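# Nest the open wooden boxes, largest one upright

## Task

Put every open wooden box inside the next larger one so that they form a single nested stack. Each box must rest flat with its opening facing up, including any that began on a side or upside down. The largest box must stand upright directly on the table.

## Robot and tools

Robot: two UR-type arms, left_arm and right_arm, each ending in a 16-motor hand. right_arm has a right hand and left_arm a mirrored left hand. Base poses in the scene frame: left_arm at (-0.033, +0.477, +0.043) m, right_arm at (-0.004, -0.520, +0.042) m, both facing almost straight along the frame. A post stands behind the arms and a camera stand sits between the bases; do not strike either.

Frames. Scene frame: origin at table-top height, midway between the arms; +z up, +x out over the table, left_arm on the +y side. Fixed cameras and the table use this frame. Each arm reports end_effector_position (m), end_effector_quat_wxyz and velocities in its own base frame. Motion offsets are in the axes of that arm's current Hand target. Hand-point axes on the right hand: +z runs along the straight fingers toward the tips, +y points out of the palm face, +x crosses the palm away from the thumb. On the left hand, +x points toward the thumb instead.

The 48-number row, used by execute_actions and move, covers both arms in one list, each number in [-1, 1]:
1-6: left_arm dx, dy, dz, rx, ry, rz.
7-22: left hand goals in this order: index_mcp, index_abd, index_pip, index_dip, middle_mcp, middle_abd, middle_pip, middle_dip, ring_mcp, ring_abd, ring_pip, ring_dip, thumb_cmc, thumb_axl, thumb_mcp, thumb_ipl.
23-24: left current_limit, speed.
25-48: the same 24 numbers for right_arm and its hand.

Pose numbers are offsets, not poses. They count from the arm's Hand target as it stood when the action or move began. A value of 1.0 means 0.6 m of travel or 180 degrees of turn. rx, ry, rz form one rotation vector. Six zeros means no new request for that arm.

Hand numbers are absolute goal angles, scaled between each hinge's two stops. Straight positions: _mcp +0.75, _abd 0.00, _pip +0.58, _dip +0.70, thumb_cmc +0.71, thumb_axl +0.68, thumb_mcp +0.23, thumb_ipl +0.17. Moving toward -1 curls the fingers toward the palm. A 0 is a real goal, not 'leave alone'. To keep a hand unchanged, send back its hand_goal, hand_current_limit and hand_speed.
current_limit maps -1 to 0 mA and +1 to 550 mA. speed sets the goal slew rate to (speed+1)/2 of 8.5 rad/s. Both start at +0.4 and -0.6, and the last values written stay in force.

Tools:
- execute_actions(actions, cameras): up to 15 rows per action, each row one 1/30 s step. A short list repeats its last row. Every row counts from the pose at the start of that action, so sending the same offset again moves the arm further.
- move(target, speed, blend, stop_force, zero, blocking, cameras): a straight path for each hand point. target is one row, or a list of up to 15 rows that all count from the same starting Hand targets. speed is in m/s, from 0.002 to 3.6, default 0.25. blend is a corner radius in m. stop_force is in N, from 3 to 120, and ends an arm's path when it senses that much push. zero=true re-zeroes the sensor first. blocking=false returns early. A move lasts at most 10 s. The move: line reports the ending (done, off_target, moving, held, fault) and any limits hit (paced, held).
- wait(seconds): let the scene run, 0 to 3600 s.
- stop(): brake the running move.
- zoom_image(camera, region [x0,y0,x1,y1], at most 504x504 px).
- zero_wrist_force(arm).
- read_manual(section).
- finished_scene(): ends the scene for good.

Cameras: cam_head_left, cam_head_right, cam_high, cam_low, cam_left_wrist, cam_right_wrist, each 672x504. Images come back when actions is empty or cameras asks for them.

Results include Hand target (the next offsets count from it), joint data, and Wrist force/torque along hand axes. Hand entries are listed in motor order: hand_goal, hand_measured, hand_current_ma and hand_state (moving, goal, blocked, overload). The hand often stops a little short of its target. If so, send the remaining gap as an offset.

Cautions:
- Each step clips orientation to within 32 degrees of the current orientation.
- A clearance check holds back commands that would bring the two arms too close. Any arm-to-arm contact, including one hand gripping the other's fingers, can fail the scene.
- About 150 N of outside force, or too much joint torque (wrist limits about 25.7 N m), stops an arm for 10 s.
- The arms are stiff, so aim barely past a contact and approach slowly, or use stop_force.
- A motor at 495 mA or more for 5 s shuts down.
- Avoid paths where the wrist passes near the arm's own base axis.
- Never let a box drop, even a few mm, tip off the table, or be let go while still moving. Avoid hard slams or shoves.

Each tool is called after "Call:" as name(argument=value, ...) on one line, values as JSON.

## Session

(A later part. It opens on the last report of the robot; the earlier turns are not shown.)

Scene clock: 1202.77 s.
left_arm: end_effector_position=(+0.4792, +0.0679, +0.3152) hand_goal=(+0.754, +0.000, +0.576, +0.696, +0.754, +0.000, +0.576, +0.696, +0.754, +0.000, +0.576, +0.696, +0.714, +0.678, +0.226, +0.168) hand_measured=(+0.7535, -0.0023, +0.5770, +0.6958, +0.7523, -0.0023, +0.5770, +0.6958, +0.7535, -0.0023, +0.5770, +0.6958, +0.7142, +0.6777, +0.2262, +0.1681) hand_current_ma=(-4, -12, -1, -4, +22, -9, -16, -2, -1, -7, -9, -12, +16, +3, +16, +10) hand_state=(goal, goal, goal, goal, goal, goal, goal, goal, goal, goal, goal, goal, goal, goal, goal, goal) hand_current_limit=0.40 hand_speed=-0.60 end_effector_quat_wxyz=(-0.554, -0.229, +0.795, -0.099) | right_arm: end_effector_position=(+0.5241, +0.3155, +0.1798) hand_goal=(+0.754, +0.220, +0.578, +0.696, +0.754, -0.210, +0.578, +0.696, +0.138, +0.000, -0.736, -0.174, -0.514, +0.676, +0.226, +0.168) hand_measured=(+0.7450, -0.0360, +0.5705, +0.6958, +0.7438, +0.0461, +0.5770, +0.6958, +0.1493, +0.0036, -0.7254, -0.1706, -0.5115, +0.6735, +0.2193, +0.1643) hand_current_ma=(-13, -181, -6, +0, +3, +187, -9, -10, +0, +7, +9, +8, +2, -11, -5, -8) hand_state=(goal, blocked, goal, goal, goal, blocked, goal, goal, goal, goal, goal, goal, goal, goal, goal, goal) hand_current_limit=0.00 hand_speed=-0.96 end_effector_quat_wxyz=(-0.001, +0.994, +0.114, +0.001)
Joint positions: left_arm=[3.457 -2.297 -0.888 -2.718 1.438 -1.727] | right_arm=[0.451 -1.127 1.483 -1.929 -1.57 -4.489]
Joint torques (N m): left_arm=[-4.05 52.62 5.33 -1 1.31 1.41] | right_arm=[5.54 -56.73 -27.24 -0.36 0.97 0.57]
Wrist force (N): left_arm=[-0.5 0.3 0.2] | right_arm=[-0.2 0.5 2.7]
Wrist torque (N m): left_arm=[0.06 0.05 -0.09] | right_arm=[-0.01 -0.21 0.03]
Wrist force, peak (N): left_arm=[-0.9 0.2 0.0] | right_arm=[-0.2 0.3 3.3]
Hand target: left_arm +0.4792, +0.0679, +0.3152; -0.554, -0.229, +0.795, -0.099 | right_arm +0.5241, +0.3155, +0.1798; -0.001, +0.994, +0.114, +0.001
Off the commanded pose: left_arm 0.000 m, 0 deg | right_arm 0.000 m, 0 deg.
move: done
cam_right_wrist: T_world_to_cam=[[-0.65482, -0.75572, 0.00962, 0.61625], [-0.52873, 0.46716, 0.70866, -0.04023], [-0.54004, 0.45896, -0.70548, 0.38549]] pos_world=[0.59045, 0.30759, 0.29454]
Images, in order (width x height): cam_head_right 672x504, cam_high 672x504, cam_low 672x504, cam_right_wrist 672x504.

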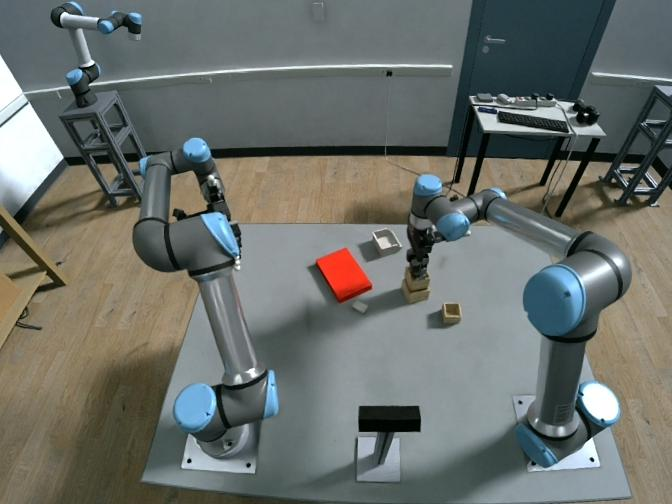

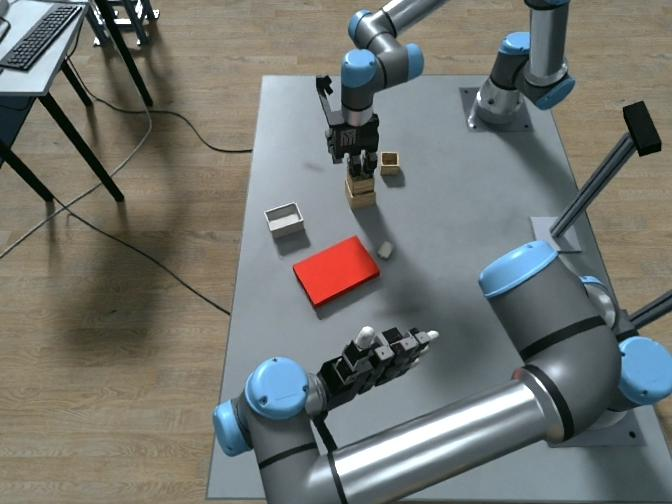

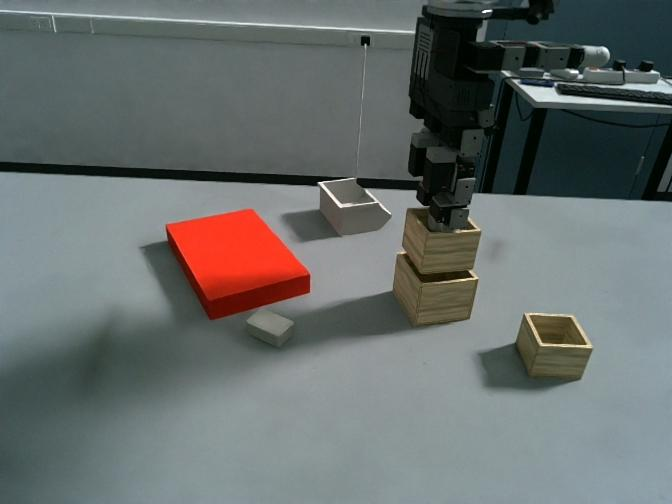

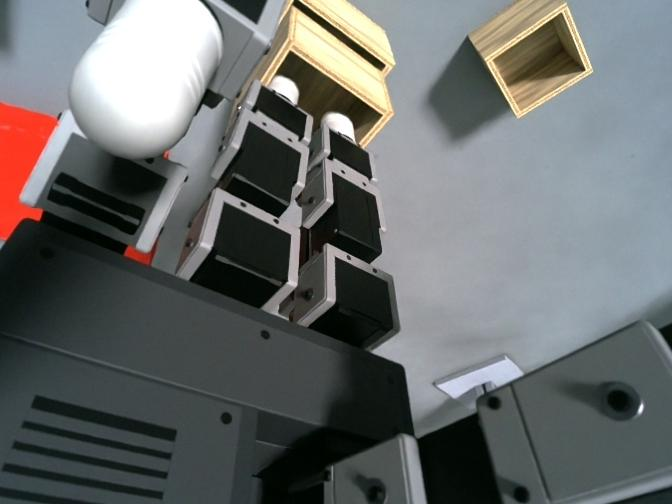

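Call:
move(target=[0,0,0,0,0,0,0.754,0,0.576,0.696,0.754,0,0.576,0.696,0.754,0,0.576,0.696,0.714,0.678,0.226,0.168,0.4,-0.6, -0.0041,0.0019,0.011,0,0,-0.001,0.753,0.22,0.577,0.696,0.753,-0.21,0.577,0.696,0.137,0,-0.737,-0.174,-0.514,0.6766,0.226,0.168,0.0,-0.96], speed=0.02, stop_force=3, cameras=["cam_low","cam_high","cam_right_wrist"])

Call:
zoom_image(camera="cam_low", region=[390, 235, 490, 310])

Call:
zoom_image(camera="cam_high", region=[340, 165, 380, 205])

Call:
zoom_image(camera="cam_right_wrist", region=[280, 0, 400, 90])

Scene clock: 1261.37 s.
left_arm: end_effector_position=(+0.4792, +0.0679, +0.3152) hand_goal=(+0.754, +0.000, +0.576, +0.696, +0.754, +0.000, +0.576, +0.696, +0.754, +0.000, +0.576, +0.696, +0.714, +0.678, +0.226, +0.168) hand_measured=(+0.7535, -0.0023, +0.5770, +0.6971, +0.7535, -0.0023, +0.5770, +0.6958, +0.7523, -0.0023, +0.5757, +0.6958, +0.7142, +0.6767, +0.2262, +0.1681) hand_current_ma=(+4, -13, +10, -8, -7, +0, +0, -7, +3, -8, +13, -8, +9, -10, +13, -1) hand_state=(goal, goal, goal, goal, goal, goal, goal, goal, goal, goal, goal, goal, goal, goal, goal, goal) hand_current_limit=0.40 hand_speed=-0.60 end_effector_quat_wxyz=(-0.554, -0.229, +0.795, -0.099) | right_arm: end_effector_position=(+0.5220, +0.3139, +0.1732) hand_goal=(+0.754, +0.220, +0.578, +0.696, +0.754, -0.210, +0.578, +0.696, +0.138, +0.000, -0.736, -0.174, -0.514, +0.676, +0.226, +0.168) hand_measured=(+0.7450, -0.0360, +0.5693, +0.6958, +0.7438, +0.0461, +0.5770, +0.6958, +0.1493, +0.0036, -0.7254, -0.1706, -0.5115, +0.6746, +0.2193, +0.1643) hand_current_ma=(-13, -187, -9, +2, +8, +186, -8, -6, +5, +6, +11, +7, +3, -12, -4, -6) hand_state=(goal, blocked, goal, goal, goal, blocked, goal, goal, goal, goal, goal, goal, goal, goal, goal, goal) hand_current_limit=0.00 hand_speed=-0.96 end_effector_quat_wxyz=(-0.001, +0.993, +0.115, +0.001)
Joint positions: left_arm=[3.457 -2.297 -0.888 -2.718 1.438 -1.727] | right_arm=[0.45 -1.128 1.503 -1.947 -1.57 -4.493]
Joint torques (N m): left_arm=[-4.48 52.84 5.57 -0.92 1.42 1.46] | right_arm=[-9.6 -53.86 -26.37 -0.5 -0.07 1.81]
Wrist force (N): left_arm=[-0.6 -0.1 0.3] | right_arm=[-0.1 0.4 2.7]
Wrist torque (N m): left_arm=[-0.01 0.08 -0.09] | right_arm=[-0.01 -0.21 0.19]
Wrist force, peak (N): left_arm=[-1.0 0.0 0.1] | right_arm=[-0.3 0.4 3.2]
Hand target: left_arm +0.4792, +0.0679, +0.3152; -0.554, -0.229, +0.795, -0.099 | right_arm +0.5220, +0.3139, +0.1732; -0.001, +0.993, +0.115, +0.001
Off the commanded pose: left_arm 0.000 m, 0 deg | right_arm 0.000 m, 0 deg.
move: done
cam_right_wrist: T_world_to_cam=[[-0.65239, -0.75782, 0.00961, 0.61302], [-0.53026, 0.46547, 0.70864, -0.03455], [-0.5415, 0.45721, -0.70551, 0.38178]] pos_world=[0.58834, 0.30609, 0.28794]
Images, in order (width x height): cam_high 672x504, cam_low 672x504, cam_right_wrist 672x504.

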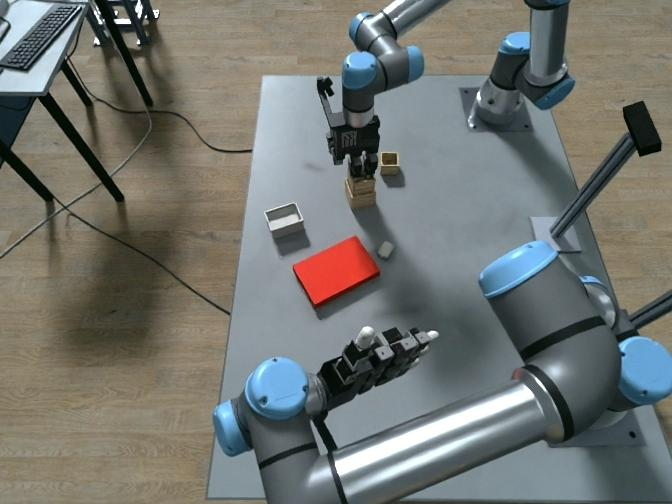

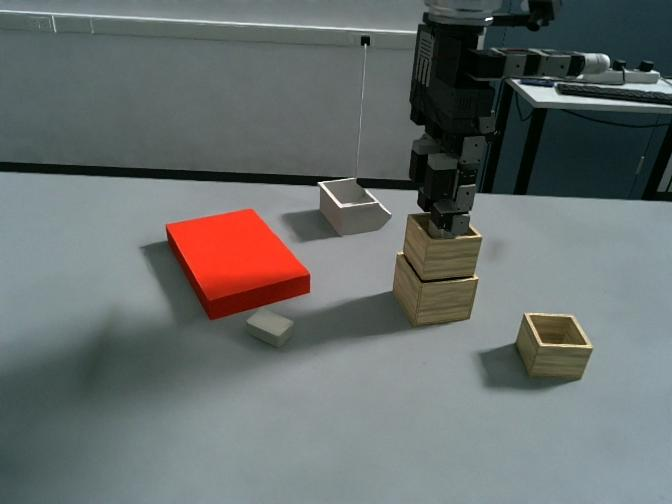

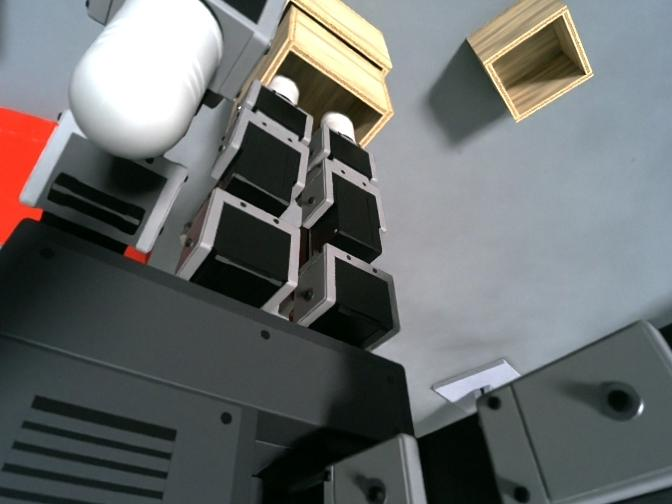

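Scaled by 5.040.

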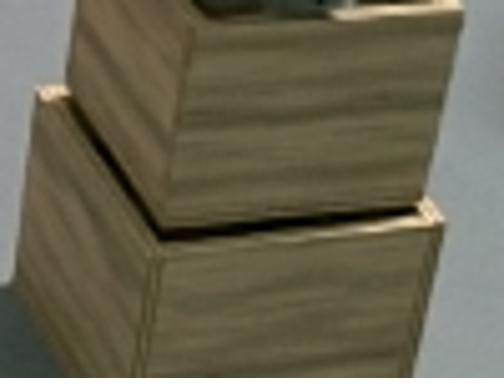

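Scaled by 12.600.

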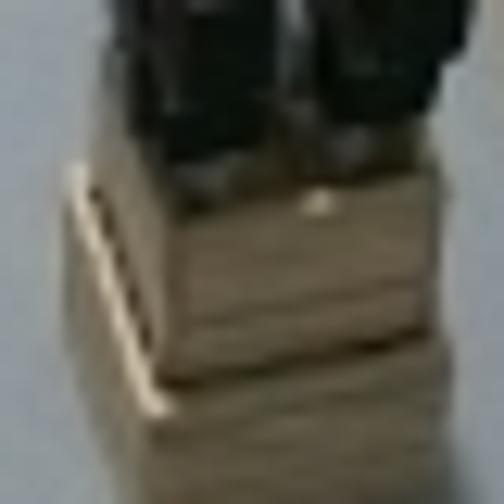

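Scaled by 4.200.

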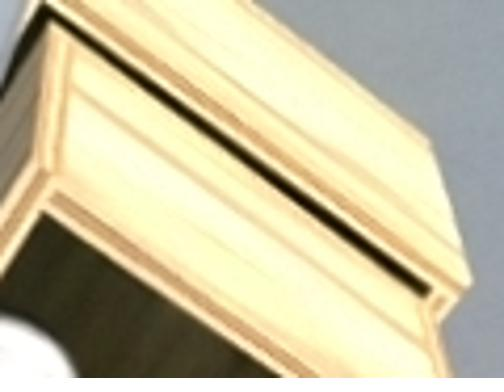

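Call:
move(target=[0,0,0,0,0,0,0.754,0,0.576,0.696,0.754,0,0.576,0.696,0.754,0,0.576,0.696,0.714,0.678,0.226,0.168,0.4,-0.6, 0.0026,-0.0009,0.005,0,0,-0.0061,0.753,0.22,0.577,0.696,0.753,-0.21,0.577,0.696,0.137,0,-0.737,-0.174,-0.514,0.6766,0.226,0.168,0.0,-0.96], speed=0.02, cameras=["cam_low","cam_high","cam_right_wrist"])

Call:
zoom_image(camera="cam_low", region=[390, 235, 490, 310])

Call:
zoom_image(camera="cam_high", region=[340, 165, 380, 205])

Call:
zoom_image(camera="cam_right_wrist", region=[280, 0, 400, 90])

Scene clock: 1294.47 s.
left_arm: end_effector_position=(+0.4792, +0.0679, +0.3152) hand_goal=(+0.754, +0.000, +0.576, +0.696, +0.754, +0.000, +0.576, +0.696, +0.754, +0.000, +0.576, +0.696, +0.714, +0.678, +0.226, +0.168) hand_measured=(+0.7535, -0.0023, +0.5770, +0.6958, +0.7535, -0.0037, +0.5770, +0.6958, +0.7535, -0.0023, +0.5770, +0.6958, +0.7142, +0.6777, +0.2262, +0.1672) hand_current_ma=(+2, -19, +15, -8, -11, -17, -13, +3, -8, +5, +14, +1, +15, -5, +10, +13) hand_state=(goal, goal, goal, goal, goal, goal, goal, goal, goal, goal, goal, goal, goal, goal, goal, goal) hand_current_limit=0.40 hand_speed=-0.60 end_effector_quat_wxyz=(-0.554, -0.229, +0.795, -0.099) | right_arm: end_effector_position=(+0.5234, +0.3148, +0.1701) hand_goal=(+0.754, +0.220, +0.578, +0.696, +0.754, -0.210, +0.578, +0.696, +0.138, +0.000, -0.736, -0.174, -0.514, +0.676, +0.226, +0.168) hand_measured=(+0.7450, -0.0360, +0.5705, +0.6958, +0.7438, +0.0461, +0.5770, +0.6958, +0.1493, +0.0021, -0.7254, -0.1706, -0.5115, +0.6746, +0.2193, +0.1643) hand_current_ma=(-11, -186, -4, +1, +5, +189, -5, -9, +3, +7, +11, +3, +4, -10, -2, -5) hand_state=(goal, blocked, goal, goal, goal, blocked, goal, goal, goal, goal, goal, goal, goal, goal, goal, goal) hand_current_limit=0.00 hand_speed=-0.96 end_effector_quat_wxyz=(-0.001, +0.992, +0.125, +0.001)
Joint positions: left_arm=[3.457 -2.297 -0.888 -2.718 1.438 -1.727] | right_arm=[0.452 -1.124 1.506 -1.954 -1.57 -4.511]
Joint torques (N m): left_arm=[-3.62 52.85 5.27 -0.87 1.23 1.29] | right_arm=[6.99 -43.57 -18.73 -2.08 -1.07 1.89]
Wrist force (N): left_arm=[-0.8 -0.2 0.2] | right_arm=[-0.4 0.4 2.7]
Wrist torque (N m): left_arm=[-0.01 0.08 -0.10] | right_arm=[-0.02 -0.16 0.16]
Wrist force, peak (N): left_arm=[-0.8 -0.1 0.2] | right_arm=[-0.3 0.4 3.1]
Hand target: left_arm +0.4792, +0.0679, +0.3152; -0.554, -0.229, +0.795, -0.099 | right_arm +0.5234, +0.3147, +0.1702; -0.001, +0.992, +0.125, +0.001
Off the commanded pose: left_arm 0.000 m, 0 deg | right_arm 0.000 m, 0 deg.
move: done
cam_right_wrist: T_world_to_cam=[[-0.63758, -0.77032, 0.00967, 0.61084], [-0.53915, 0.45514, 0.70864, -0.02413], [-0.55028, 0.4466, -0.70551, 0.38787]] pos_world=[0.58989, 0.3083, 0.28484]
Images, in order (width x height): cam_high 672x504, cam_low 672x504, cam_right_wrist 672x504.

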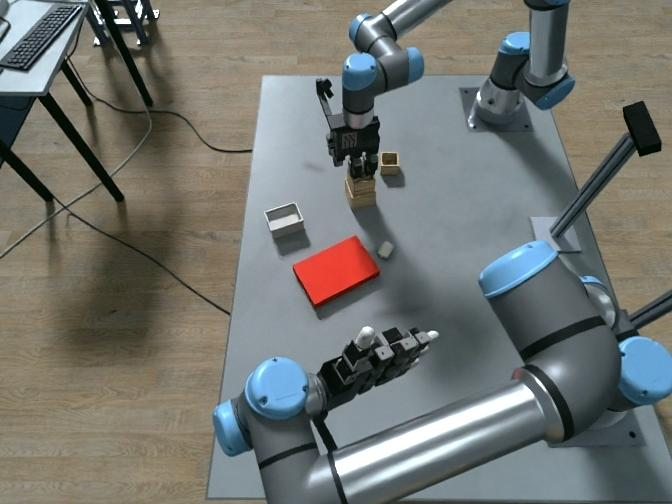

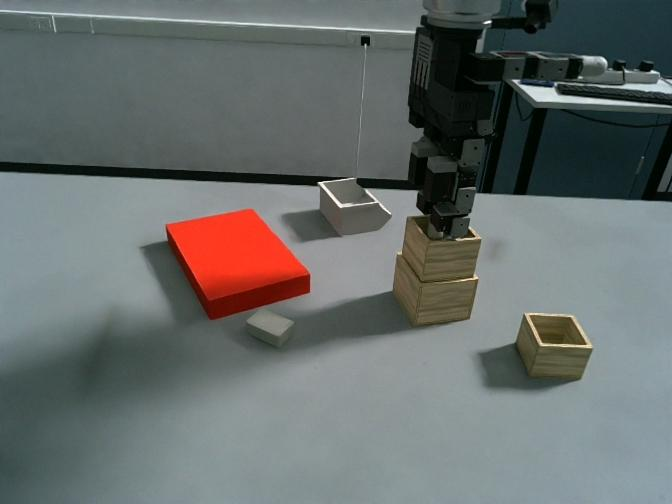

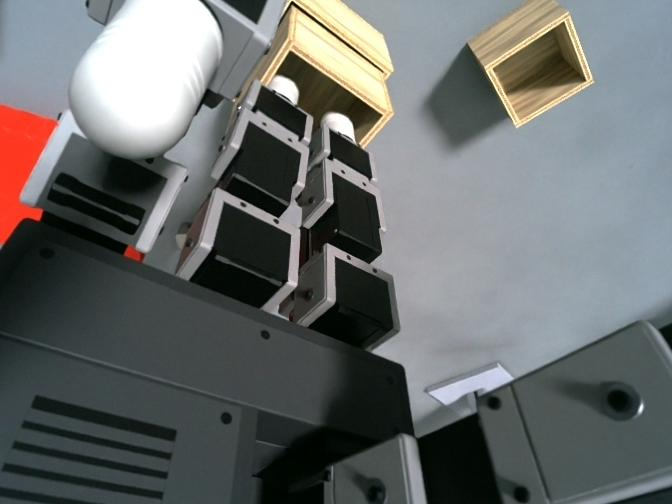

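Scaled by 5.040.

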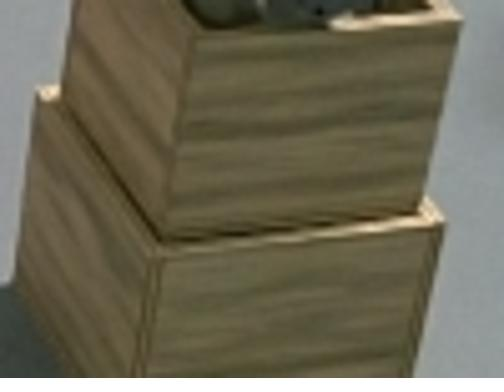

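Scaled by 12.600.

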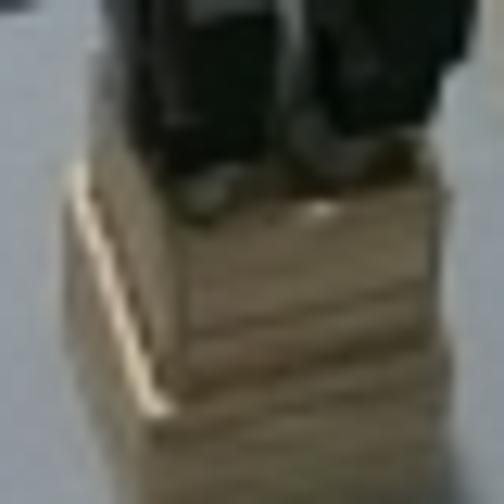

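Scaled by 4.200.

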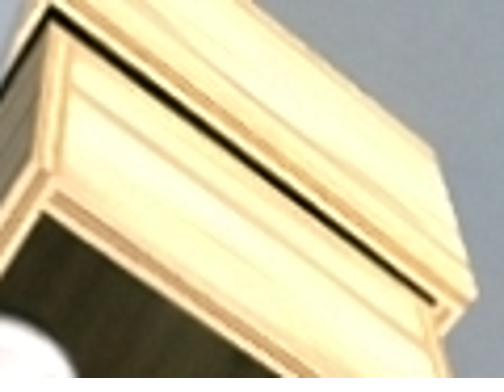

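Call:
move(target=[0,0,0,0,0,0,0.754,0,0.576,0.696,0.754,0,0.576,0.696,0.754,0,0.576,0.696,0.714,0.678,0.226,0.168,0.4,-0.6, 0,0,0.0117,0,0,0,0.753,0.22,0.577,0.696,0.753,-0.21,0.577,0.696,0.137,0,-0.737,-0.174,-0.514,0.6766,0.226,0.168,0.0,-0.96], speed=0.006, stop_force=3, cameras=["cam_low","cam_high","cam_right_wrist"])

Call:
zoom_image(camera="cam_low", region=[390, 235, 490, 310])

Call:
zoom_image(camera="cam_high", region=[340, 165, 380, 205])

Call:
zoom_image(camera="cam_right_wrist", region=[280, 0, 400, 90])

Scene clock: 1310.57 s.
left_arm: end_effector_position=(+0.4792, +0.0679, +0.3152) hand_goal=(+0.754, +0.000, +0.576, +0.696, +0.754, +0.000, +0.576, +0.696, +0.754, +0.000, +0.576, +0.696, +0.714, +0.678, +0.226, +0.168) hand_measured=(+0.7523, -0.0023, +0.5770, +0.6958, +0.7523, -0.0023, +0.5770, +0.6958, +0.7535, -0.0023, +0.5770, +0.6958, +0.7142, +0.6767, +0.2262, +0.1672) hand_current_ma=(+0, -17, +9, -10, +7, -24, +0, -2, +4, +21, +1, -4, +14, +1, +1, +6) hand_state=(goal, goal, goal, goal, goal, goal, goal, goal, goal, goal, goal, goal, goal, goal, goal, goal) hand_current_limit=0.40 hand_speed=-0.60 end_effector_quat_wxyz=(-0.554, -0.229, +0.795, -0.099) | right_arm: end_effector_position=(+0.5233, +0.3147, +0.1631) hand_goal=(+0.754, +0.220, +0.578, +0.696, +0.754, -0.210, +0.578, +0.696, +0.138, +0.000, -0.736, -0.174, -0.514, +0.676, +0.226, +0.168) hand_measured=(+0.7450, -0.0360, +0.5693, +0.6971, +0.7438, +0.0446, +0.5770, +0.6958, +0.1493, +0.0021, -0.7254, -0.1706, -0.5115, +0.6735, +0.2193, +0.1643) hand_current_ma=(-14, -185, -11, -1, +2, +187, -4, -9, +2, +6, +8, +5, +4, -12, -2, -7) hand_state=(goal, blocked, goal, goal, goal, blocked, goal, goal, goal, goal, goal, goal, goal, goal, goal, goal) hand_current_limit=0.00 hand_speed=-0.96 end_effector_quat_wxyz=(-0.001, +0.992, +0.125, +0.001)
Joint positions: left_arm=[3.457 -2.297 -0.888 -2.718 1.438 -1.727] | right_arm=[0.452 -1.118 1.516 -1.97 -1.57 -4.511]
Joint torques (N m): left_arm=[-3.91 52.47 6.05 -0.89 1.45 1.45] | right_arm=[-3.08 -48.69 -26.71 -0.72 -1.28 1.91]
Wrist force (N): left_arm=[-0.6 -0.1 0.1] | right_arm=[0.1 0.4 2.6]
Wrist torque (N m): left_arm=[0.01 0.06 -0.08] | right_arm=[-0.01 -0.21 0.12]
Wrist force, peak (N): left_arm=[-0.8 -0.2 0.3] | right_arm=[-0.2 0.4 3.1]
Hand target: left_arm +0.4792, +0.0679, +0.3152; -0.554, -0.229, +0.795, -0.099 | right_arm +0.5234, +0.3148, +0.1632; -0.001, +0.992, +0.125, +0.001
Off the commanded pose: left_arm 0.000 m, 0 deg | right_arm 0.000 m, 0 deg.
move: done
cam_right_wrist: T_world_to_cam=[[-0.63781, -0.77013, 0.00977, 0.61096], [-0.53897, 0.45536, 0.70863, -0.01934], [-0.55018, 0.44671, -0.70552, 0.38285]] pos_world=[0.58989, 0.3083, 0.27784]
Images, in order (width x height): cam_high 672x504, cam_low 672x504, cam_right_wrist 672x504.

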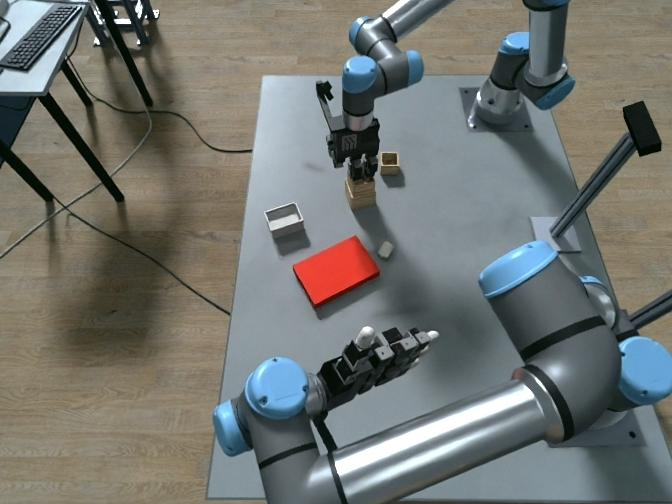

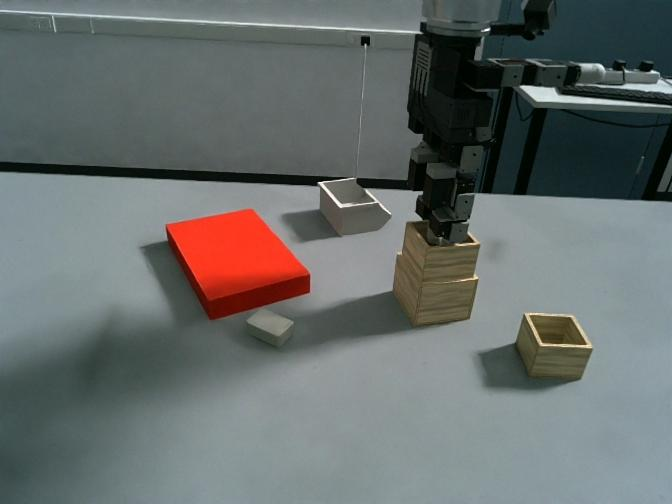

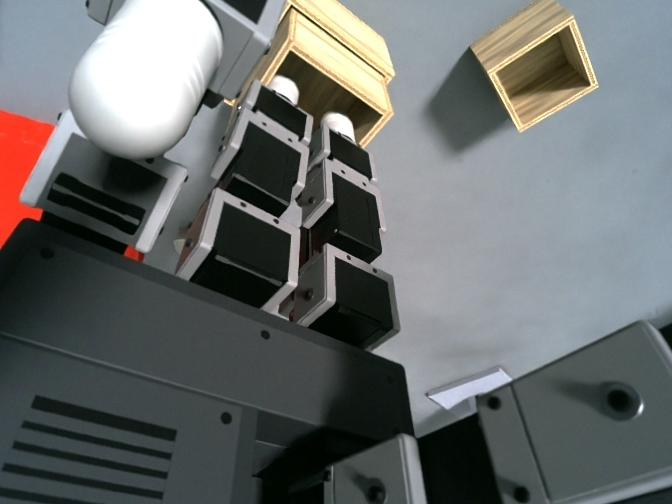

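Scaled by 5.040.

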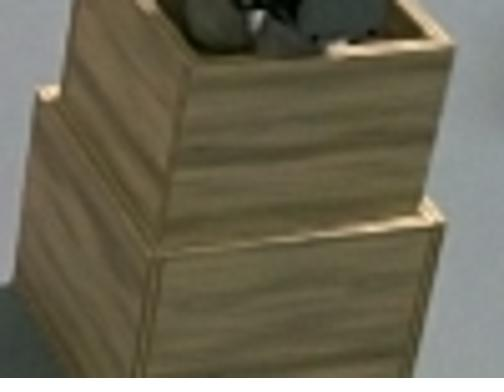

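Scaled by 12.600.

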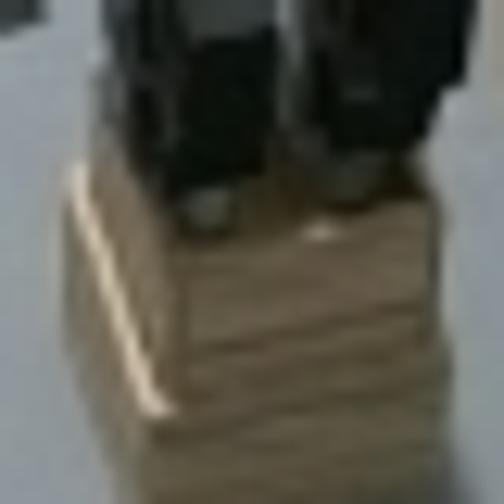

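Scaled by 4.200.

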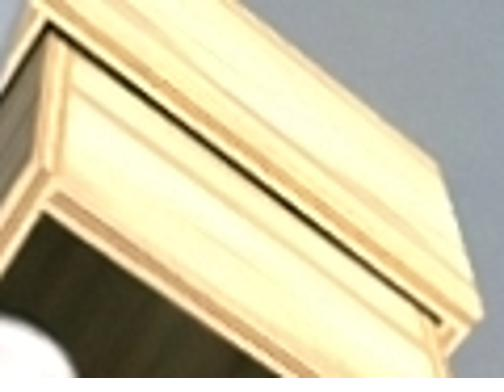

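Call:
move(target=[0,0,0,0,0,0,0.754,0,0.576,0.696,0.754,0,0.576,0.696,0.754,0,0.576,0.696,0.714,0.678,0.226,0.168,0.4,-0.6, 0,0,0.088,0,0,0,0.753,0.22,0.577,0.696,0.753,-0.21,0.577,0.696,0.137,0,-0.737,-0.174,-0.514,0.6766,0.226,0.168,0.0,-0.96], speed=0.01, stop_force=3, cameras=["cam_low","cam_high","cam_right_wrist"])

Call:
zoom_image(camera="cam_low", region=[390, 235, 490, 310])

Call:
zoom_image(camera="cam_right_wrist", region=[250, 0, 430, 135])

Scene clock: 1324.30 s.
left_arm: end_effector_position=(+0.4792, +0.0679, +0.3152) hand_goal=(+0.754, +0.000, +0.576, +0.696, +0.754, +0.000, +0.576, +0.696, +0.754, +0.000, +0.576, +0.696, +0.714, +0.678, +0.226, +0.168) hand_measured=(+0.7535, -0.0023, +0.5770, +0.6958, +0.7535, -0.0023, +0.5770, +0.6958, +0.7535, -0.0023, +0.5782, +0.6958, +0.7142, +0.6777, +0.2262, +0.1681) hand_current_ma=(+8, +6, +7, -11, -10, -11, -12, +6, +8, +3, +10, -7, +12, -18, +12, +4) hand_state=(goal, goal, goal, goal, goal, goal, goal, goal, goal, goal, goal, goal, goal, goal, goal, goal) hand_current_limit=0.40 hand_speed=-0.60 end_effector_quat_wxyz=(-0.554, -0.229, +0.795, -0.099) | right_arm: end_effector_position=(+0.5234, +0.3148, +0.1121) hand_goal=(+0.754, +0.220, +0.578, +0.696, +0.754, -0.210, +0.578, +0.696, +0.138, +0.000, -0.736, -0.174, -0.514, +0.676, +0.226, +0.168) hand_measured=(+0.7450, -0.0345, +0.5705, +0.7022, +0.7438, +0.0461, +0.5770, +0.6958, +0.1493, +0.0021, -0.7254, -0.1706, -0.5115, +0.6746, +0.2193, +0.1643) hand_current_ma=(-12, -186, -11, +4, +6, +189, -4, -7, +1, +10, +8, +5, +7, -10, -3, -2) hand_state=(goal, blocked, goal, goal, goal, blocked, goal, goal, goal, goal, goal, goal, goal, goal, goal, goal) hand_current_limit=0.00 hand_speed=-0.96 end_effector_quat_wxyz=(-0.001, +0.992, +0.125, +0.001)
Joint positions: left_arm=[3.457 -2.297 -0.888 -2.718 1.438 -1.727] | right_arm=[0.452 -1.065 1.578 -2.086 -1.57 -4.511]
Joint torques (N m): left_arm=[-4.3 51.85 4.61 -1.06 1.33 1.54] | right_arm=[8.27 -57.74 -25.87 -0.92 -0.85 1.94]
Wrist force (N): left_arm=[-0.5 -0.1 0.0] | right_arm=[-0.3 0.4 2.8]
Wrist torque (N m): left_arm=[0.02 0.06 -0.08] | right_arm=[-0.03 -0.17 0.07]
Wrist force, peak (N): left_arm=[-1.0 0.0 0.3] | right_arm=[0.0 0.3 3.1]
Hand target: left_arm +0.4792, +0.0679, +0.3152; -0.554, -0.229, +0.795, -0.099 | right_arm +0.5234, +0.3148, +0.1121; -0.001, +0.992, +0.125, +0.001 (not the last commanded pose)
Off the commanded pose: left_arm 0.000 m, 0 deg | right_arm 0.002 m, 0 deg.
move: contact (right_arm)
cam_right_wrist: T_world_to_cam=[[-0.63781, -0.77013, 0.00966, 0.61156], [-0.539, 0.45528, 0.70866, 0.01678], [-0.55016, 0.44679, -0.70548, 0.34678]] pos_world=[0.58989, 0.3084, 0.22684]
Images, in order (width x height): cam_high 672x504, cam_low 672x504, cam_right_wrist 672x504.

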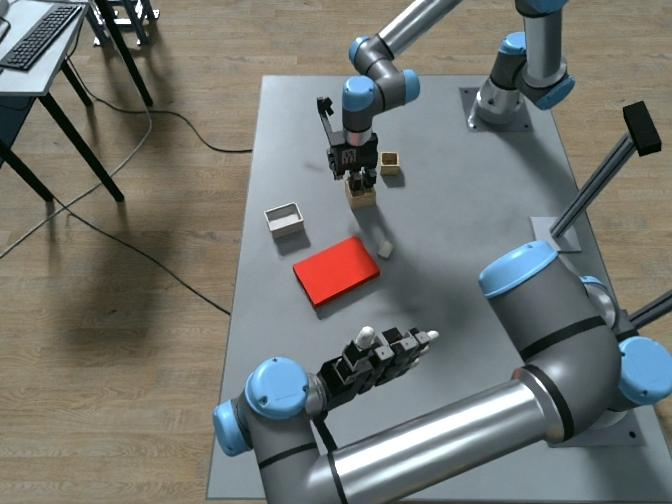

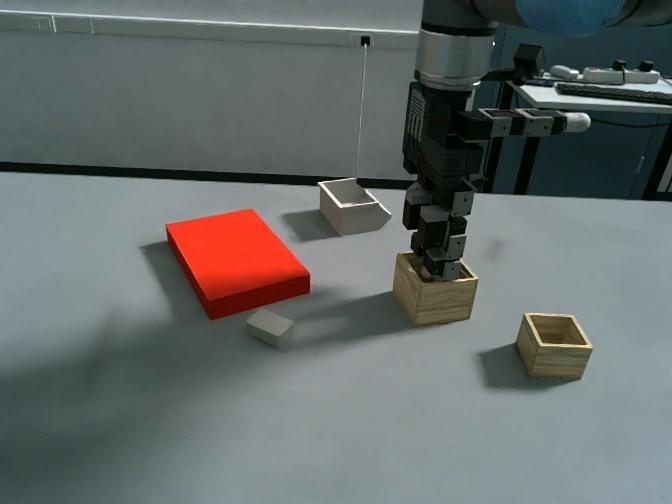

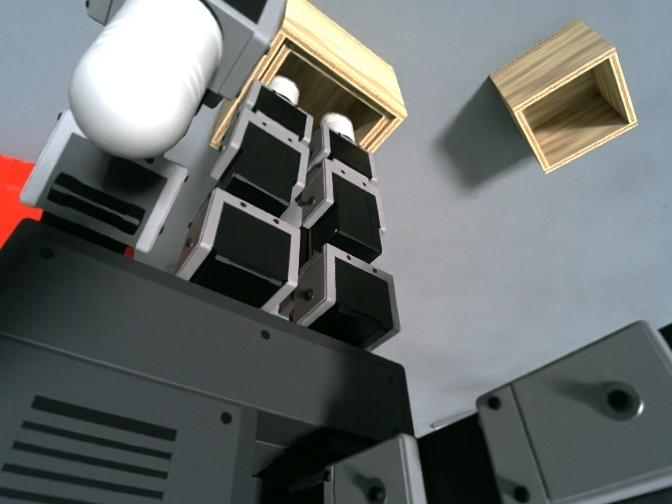

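Scaled by 5.040.

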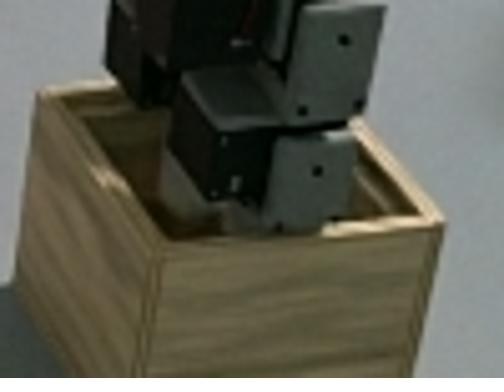

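Scaled by 2.800.

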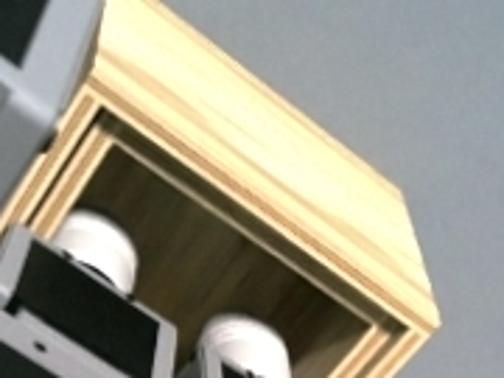

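Call:
execute_actions(actions=[[[0,0,0,0,0,0,0.754,0,0.576,0.696,0.754,0,0.576,0.696,0.754,0,0.576,0.696,0.714,0.678,0.226,0.168,0.4,-0.6, 0,0,0,0,0,0,0.753,-0.073,0.577,0.696,0.753,0.073,0.577,0.696,0.137,0,-0.737,-0.174,-0.514,0.6766,0.226,0.168,0.0,-0.95]],[[0,0,0,0,0,0,0.754,0,0.576,0.696,0.754,0,0.576,0.696,0.754,0,0.576,0.696,0.714,0.678,0.226,0.168,0.4,-0.6, 0,0,0,0,0,0,0.753,-0.073,0.577,0.696,0.753,0.073,0.577,0.696,0.137,0,-0.737,-0.174,-0.514,0.6766,0.226,0.168,0.0,-0.95]]], cameras=["cam_low"])

Call:
zoom_image(camera="cam_low", region=[390, 235, 490, 310])

Scene clock: 1333.77 s.
left_arm: end_effector_position=(+0.4792, +0.0679, +0.3152) hand_goal=(+0.754, +0.000, +0.576, +0.696, +0.754, +0.000, +0.576, +0.696, +0.754, +0.000, +0.576, +0.696, +0.714, +0.678, +0.226, +0.168) hand_measured=(+0.7535, -0.0023, +0.5770, +0.6958, +0.7535, -0.0037, +0.5770, +0.6971, +0.7535, -0.0023, +0.5770, +0.6958, +0.7142, +0.6767, +0.2262, +0.1672) hand_current_ma=(+0, -7, +13, -7, +5, -18, -30, -8, -8, +9, -1, -10, +9, -12, +18, +6) hand_state=(goal, goal, goal, goal, goal, goal, goal, goal, goal, goal, goal, goal, goal, goal, goal, goal) hand_current_limit=0.40 hand_speed=-0.60 end_effector_quat_wxyz=(-0.554, -0.229, +0.795, -0.099) | right_arm: end_effector_position=(+0.5234, +0.3148, +0.1121) hand_goal=(+0.754, -0.072, +0.578, +0.696, +0.754, +0.074, +0.578, +0.696, +0.138, +0.000, -0.736, -0.174, -0.514, +0.676, +0.226, +0.168) hand_measured=(+0.7450, -0.0389, +0.5705, +0.7022, +0.7438, +0.0490, +0.5770, +0.6958, +0.1493, +0.0021, -0.7254, -0.1706, -0.5115, +0.6735, +0.2193, +0.1643) hand_current_ma=(-11, -3, -3, +0, +7, +4, -4, -7, -1, +7, +9, +8, +1, -10, -1, -7) hand_state=(goal, moving, goal, goal, goal, moving, goal, goal, goal, goal, goal, goal, goal, goal, goal, goal) hand_current_limit=0.00 hand_speed=-0.95 end_effector_quat_wxyz=(-0.001, +0.992, +0.125, +0.001)
Joint positions: left_arm=[3.457 -2.297 -0.888 -2.718 1.438 -1.727] | right_arm=[0.452 -1.065 1.578 -2.086 -1.57 -4.511]
Joint torques (N m): left_arm=[-4.51 51.8 5.18 -1.11 1.18 1.26] | right_arm=[4.9 -57.84 -24.81 -3.1 -0.95 1.87]
Wrist force (N): left_arm=[-0.7 0.1 0.1] | right_arm=[-0.2 0.4 2.8]
Wrist torque (N m): left_arm=[0.03 0.08 -0.11] | right_arm=[-0.04 -0.19 0.08]
Wrist force, peak (N): left_arm=[-0.9 0.1 0.2] | right_arm=[-0.4 0.2 3.2]
Hand target: left_arm +0.4792, +0.0679, +0.3152; -0.554, -0.229, +0.795, -0.099 | right_arm +0.5234, +0.3148, +0.1121; -0.001, +0.992, +0.125, +0.001
Off the commanded pose: left_arm 0.000 m, 0 deg | right_arm 0.000 m, 0 deg.

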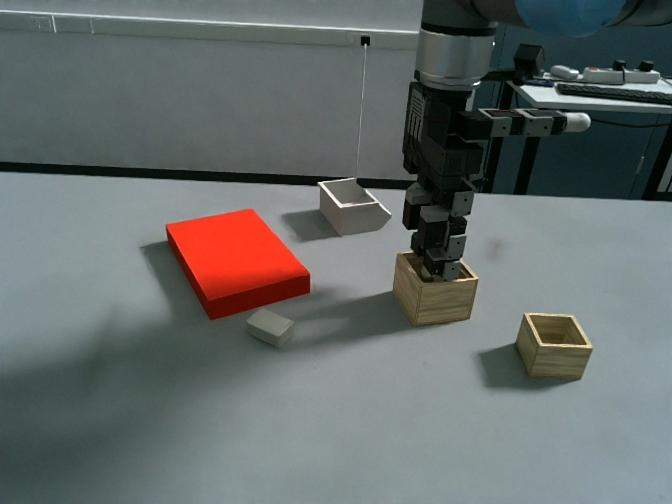

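Scaled by 5.040.

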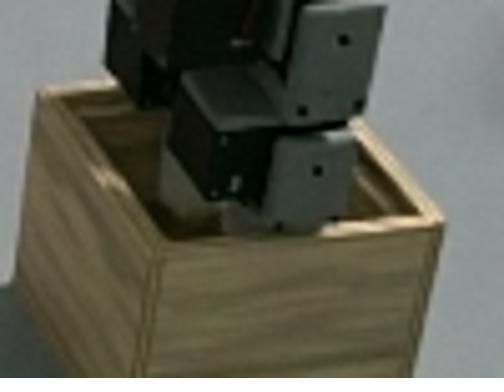

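Call:
move(target=[[0,0,0,0,0,0,0.754,0,0.576,0.696,0.754,0,0.576,0.696,0.754,0,0.576,0.696,0.714,0.678,0.226,0.168,0.4,-0.6, 0,0,-0.05,0,0,0,0.753,-0.073,0.577,0.696,0.753,0.073,0.577,0.696,0.137,0,-0.737,-0.174,-0.514,0.6766,0.226,0.168,0.0,-0.9],[0,0,0,0,0,0,0.754,0,0.576,0.696,0.754,0,0.576,0.696,0.754,0,0.576,0.696,0.714,0.678,0.226,0.168,0.4,-0.6, 0,0,-0.27,0,0,0,0.753,-0.073,0.577,0.696,0.753,0.073,0.577,0.696,0.137,0,-0.737,-0.174,-0.514,0.6766,0.226,0.168,0.0,-0.9]], speed=[0.025,0.12], blend=[0.01,0], cameras=["cam_low","cam_high","cam_right_wrist"])

Call:
zoom_image(camera="cam_low", region=[390, 235, 490, 335])

Call:
zoom_image(camera="cam_low", region=[505, 295, 605, 395])

Call:
zoom_image(camera="cam_high", region=[340, 145, 410, 215])

Scene clock: 1393.03 s.
left_arm: end_effector_position=(+0.4792, +0.0679, +0.3152) hand_goal=(+0.754, +0.000, +0.576, +0.696, +0.754, +0.000, +0.576, +0.696, +0.754, +0.000, +0.576, +0.696, +0.714, +0.678, +0.226, +0.168) hand_measured=(+0.7535, -0.0023, +0.5770, +0.6958, +0.7535, -0.0023, +0.5770, +0.6958, +0.7535, -0.0037, +0.5770, +0.6958, +0.7142, +0.6777, +0.2262, +0.1672) hand_current_ma=(-3, -4, +0, -21, +9, -7, -18, -2, +7, +4, -2, -5, +22, -22, +12, +8) hand_state=(goal, goal, goal, goal, goal, goal, goal, goal, goal, goal, goal, goal, goal, goal, goal, goal) hand_current_limit=0.40 hand_speed=-0.60 end_effector_quat_wxyz=(-0.554, -0.229, +0.795, -0.099) | right_arm: end_effector_position=(+0.5233, +0.3146, +0.2741) hand_goal=(+0.754, -0.072, +0.578, +0.696, +0.754, +0.074, +0.578, +0.696, +0.138, +0.000, -0.736, -0.174, -0.514, +0.676, +0.226, +0.168) hand_measured=(+0.7450, -0.0594, +0.5705, +0.7022, +0.7438, +0.0593, +0.5770, +0.6958, +0.1493, +0.0021, -0.7254, -0.1706, -0.5115, +0.6746, +0.2193, +0.1643) hand_current_ma=(-16, +10, -8, +3, +4, -7, -2, -3, -2, +5, +14, +8, +3, -14, -1, -7) hand_state=(goal, goal, goal, goal, goal, goal, goal, goal, goal, goal, goal, goal, goal, goal, goal, goal) hand_current_limit=0.00 hand_speed=-0.90 end_effector_quat_wxyz=(-0.001, +0.992, +0.125, +0.001)
Joint positions: left_arm=[3.457 -2.297 -0.888 -2.718 1.438 -1.727] | right_arm=[0.452 -1.188 1.324 -1.708 -1.57 -4.511]
Joint torques (N m): left_arm=[-2.97 51.54 5.12 -1.05 1.22 1.32] | right_arm=[-10.01 -35.65 -27.61 -1.1 -0.21 -0.24]
Wrist force (N): left_arm=[-0.6 -0.1 0.1] | right_arm=[-0.3 0.6 2.3]
Wrist torque (N m): left_arm=[0.01 0.07 -0.09] | right_arm=[0.05 -0.18 0.11]
Wrist force, peak (N): left_arm=[-0.9 0.1 0.2] | right_arm=[-0.5 0.1 3.1]
Hand target: left_arm +0.4792, +0.0679, +0.3152; -0.554, -0.229, +0.795, -0.099 | right_arm +0.5233, +0.3146, +0.2741; -0.001, +0.992, +0.125, +0.001
Off the commanded pose: left_arm 0.000 m, 0 deg | right_arm 0.000 m, 0 deg.
move: done
cam_right_wrist: T_world_to_cam=[[-0.63778, -0.77016, 0.00952, 0.60968], [-0.53914, 0.45524, 0.70858, -0.09786], [-0.55005, 0.44678, -0.70557, 0.46106]] pos_world=[0.58969, 0.3081, 0.38884]
Images, in order (width x height): cam_high 672x504, cam_low 672x504, cam_right_wrist 672x504.

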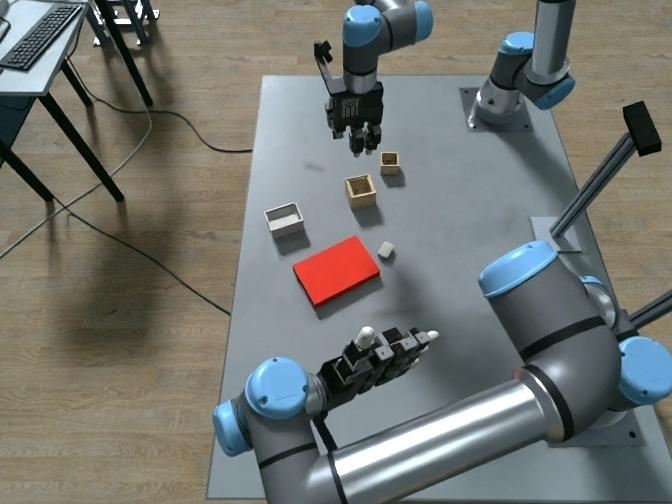

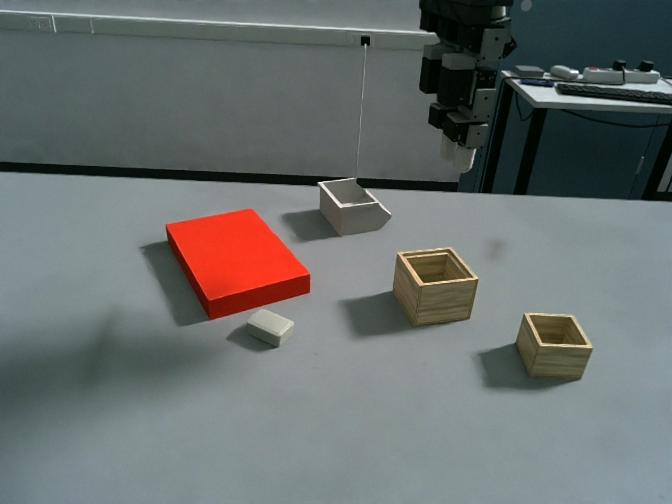

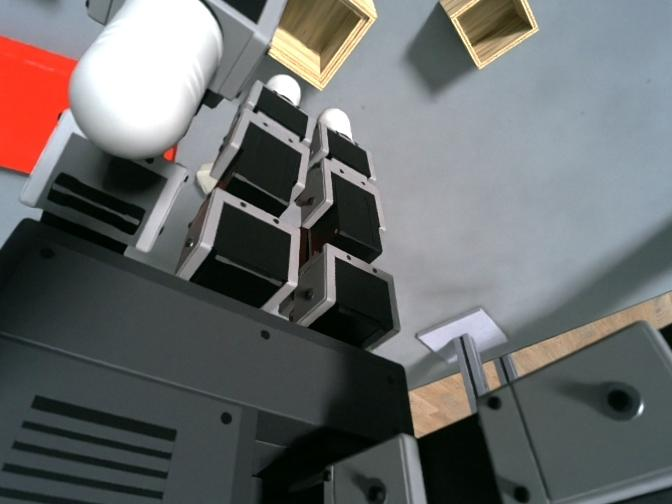

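Scaled by 5.040.

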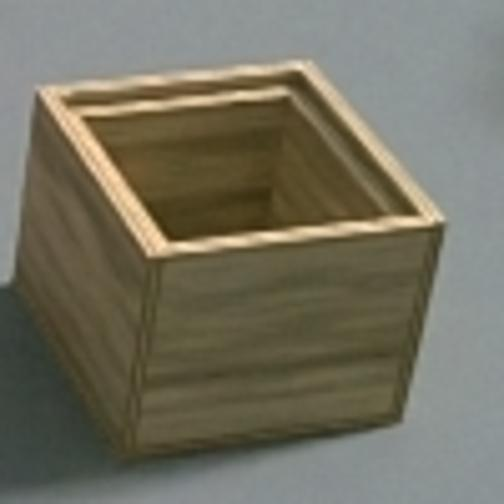

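Scaled by 5.040.

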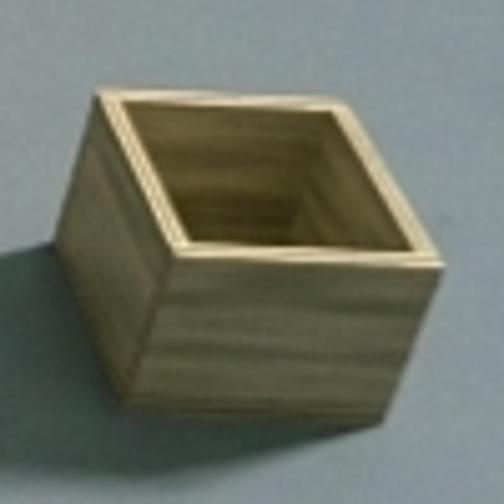

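Scaled by 7.200.

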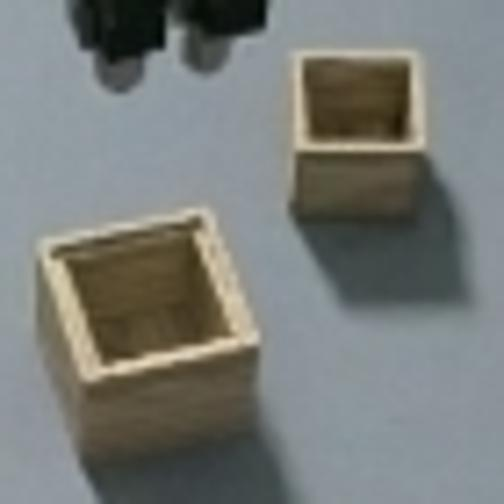

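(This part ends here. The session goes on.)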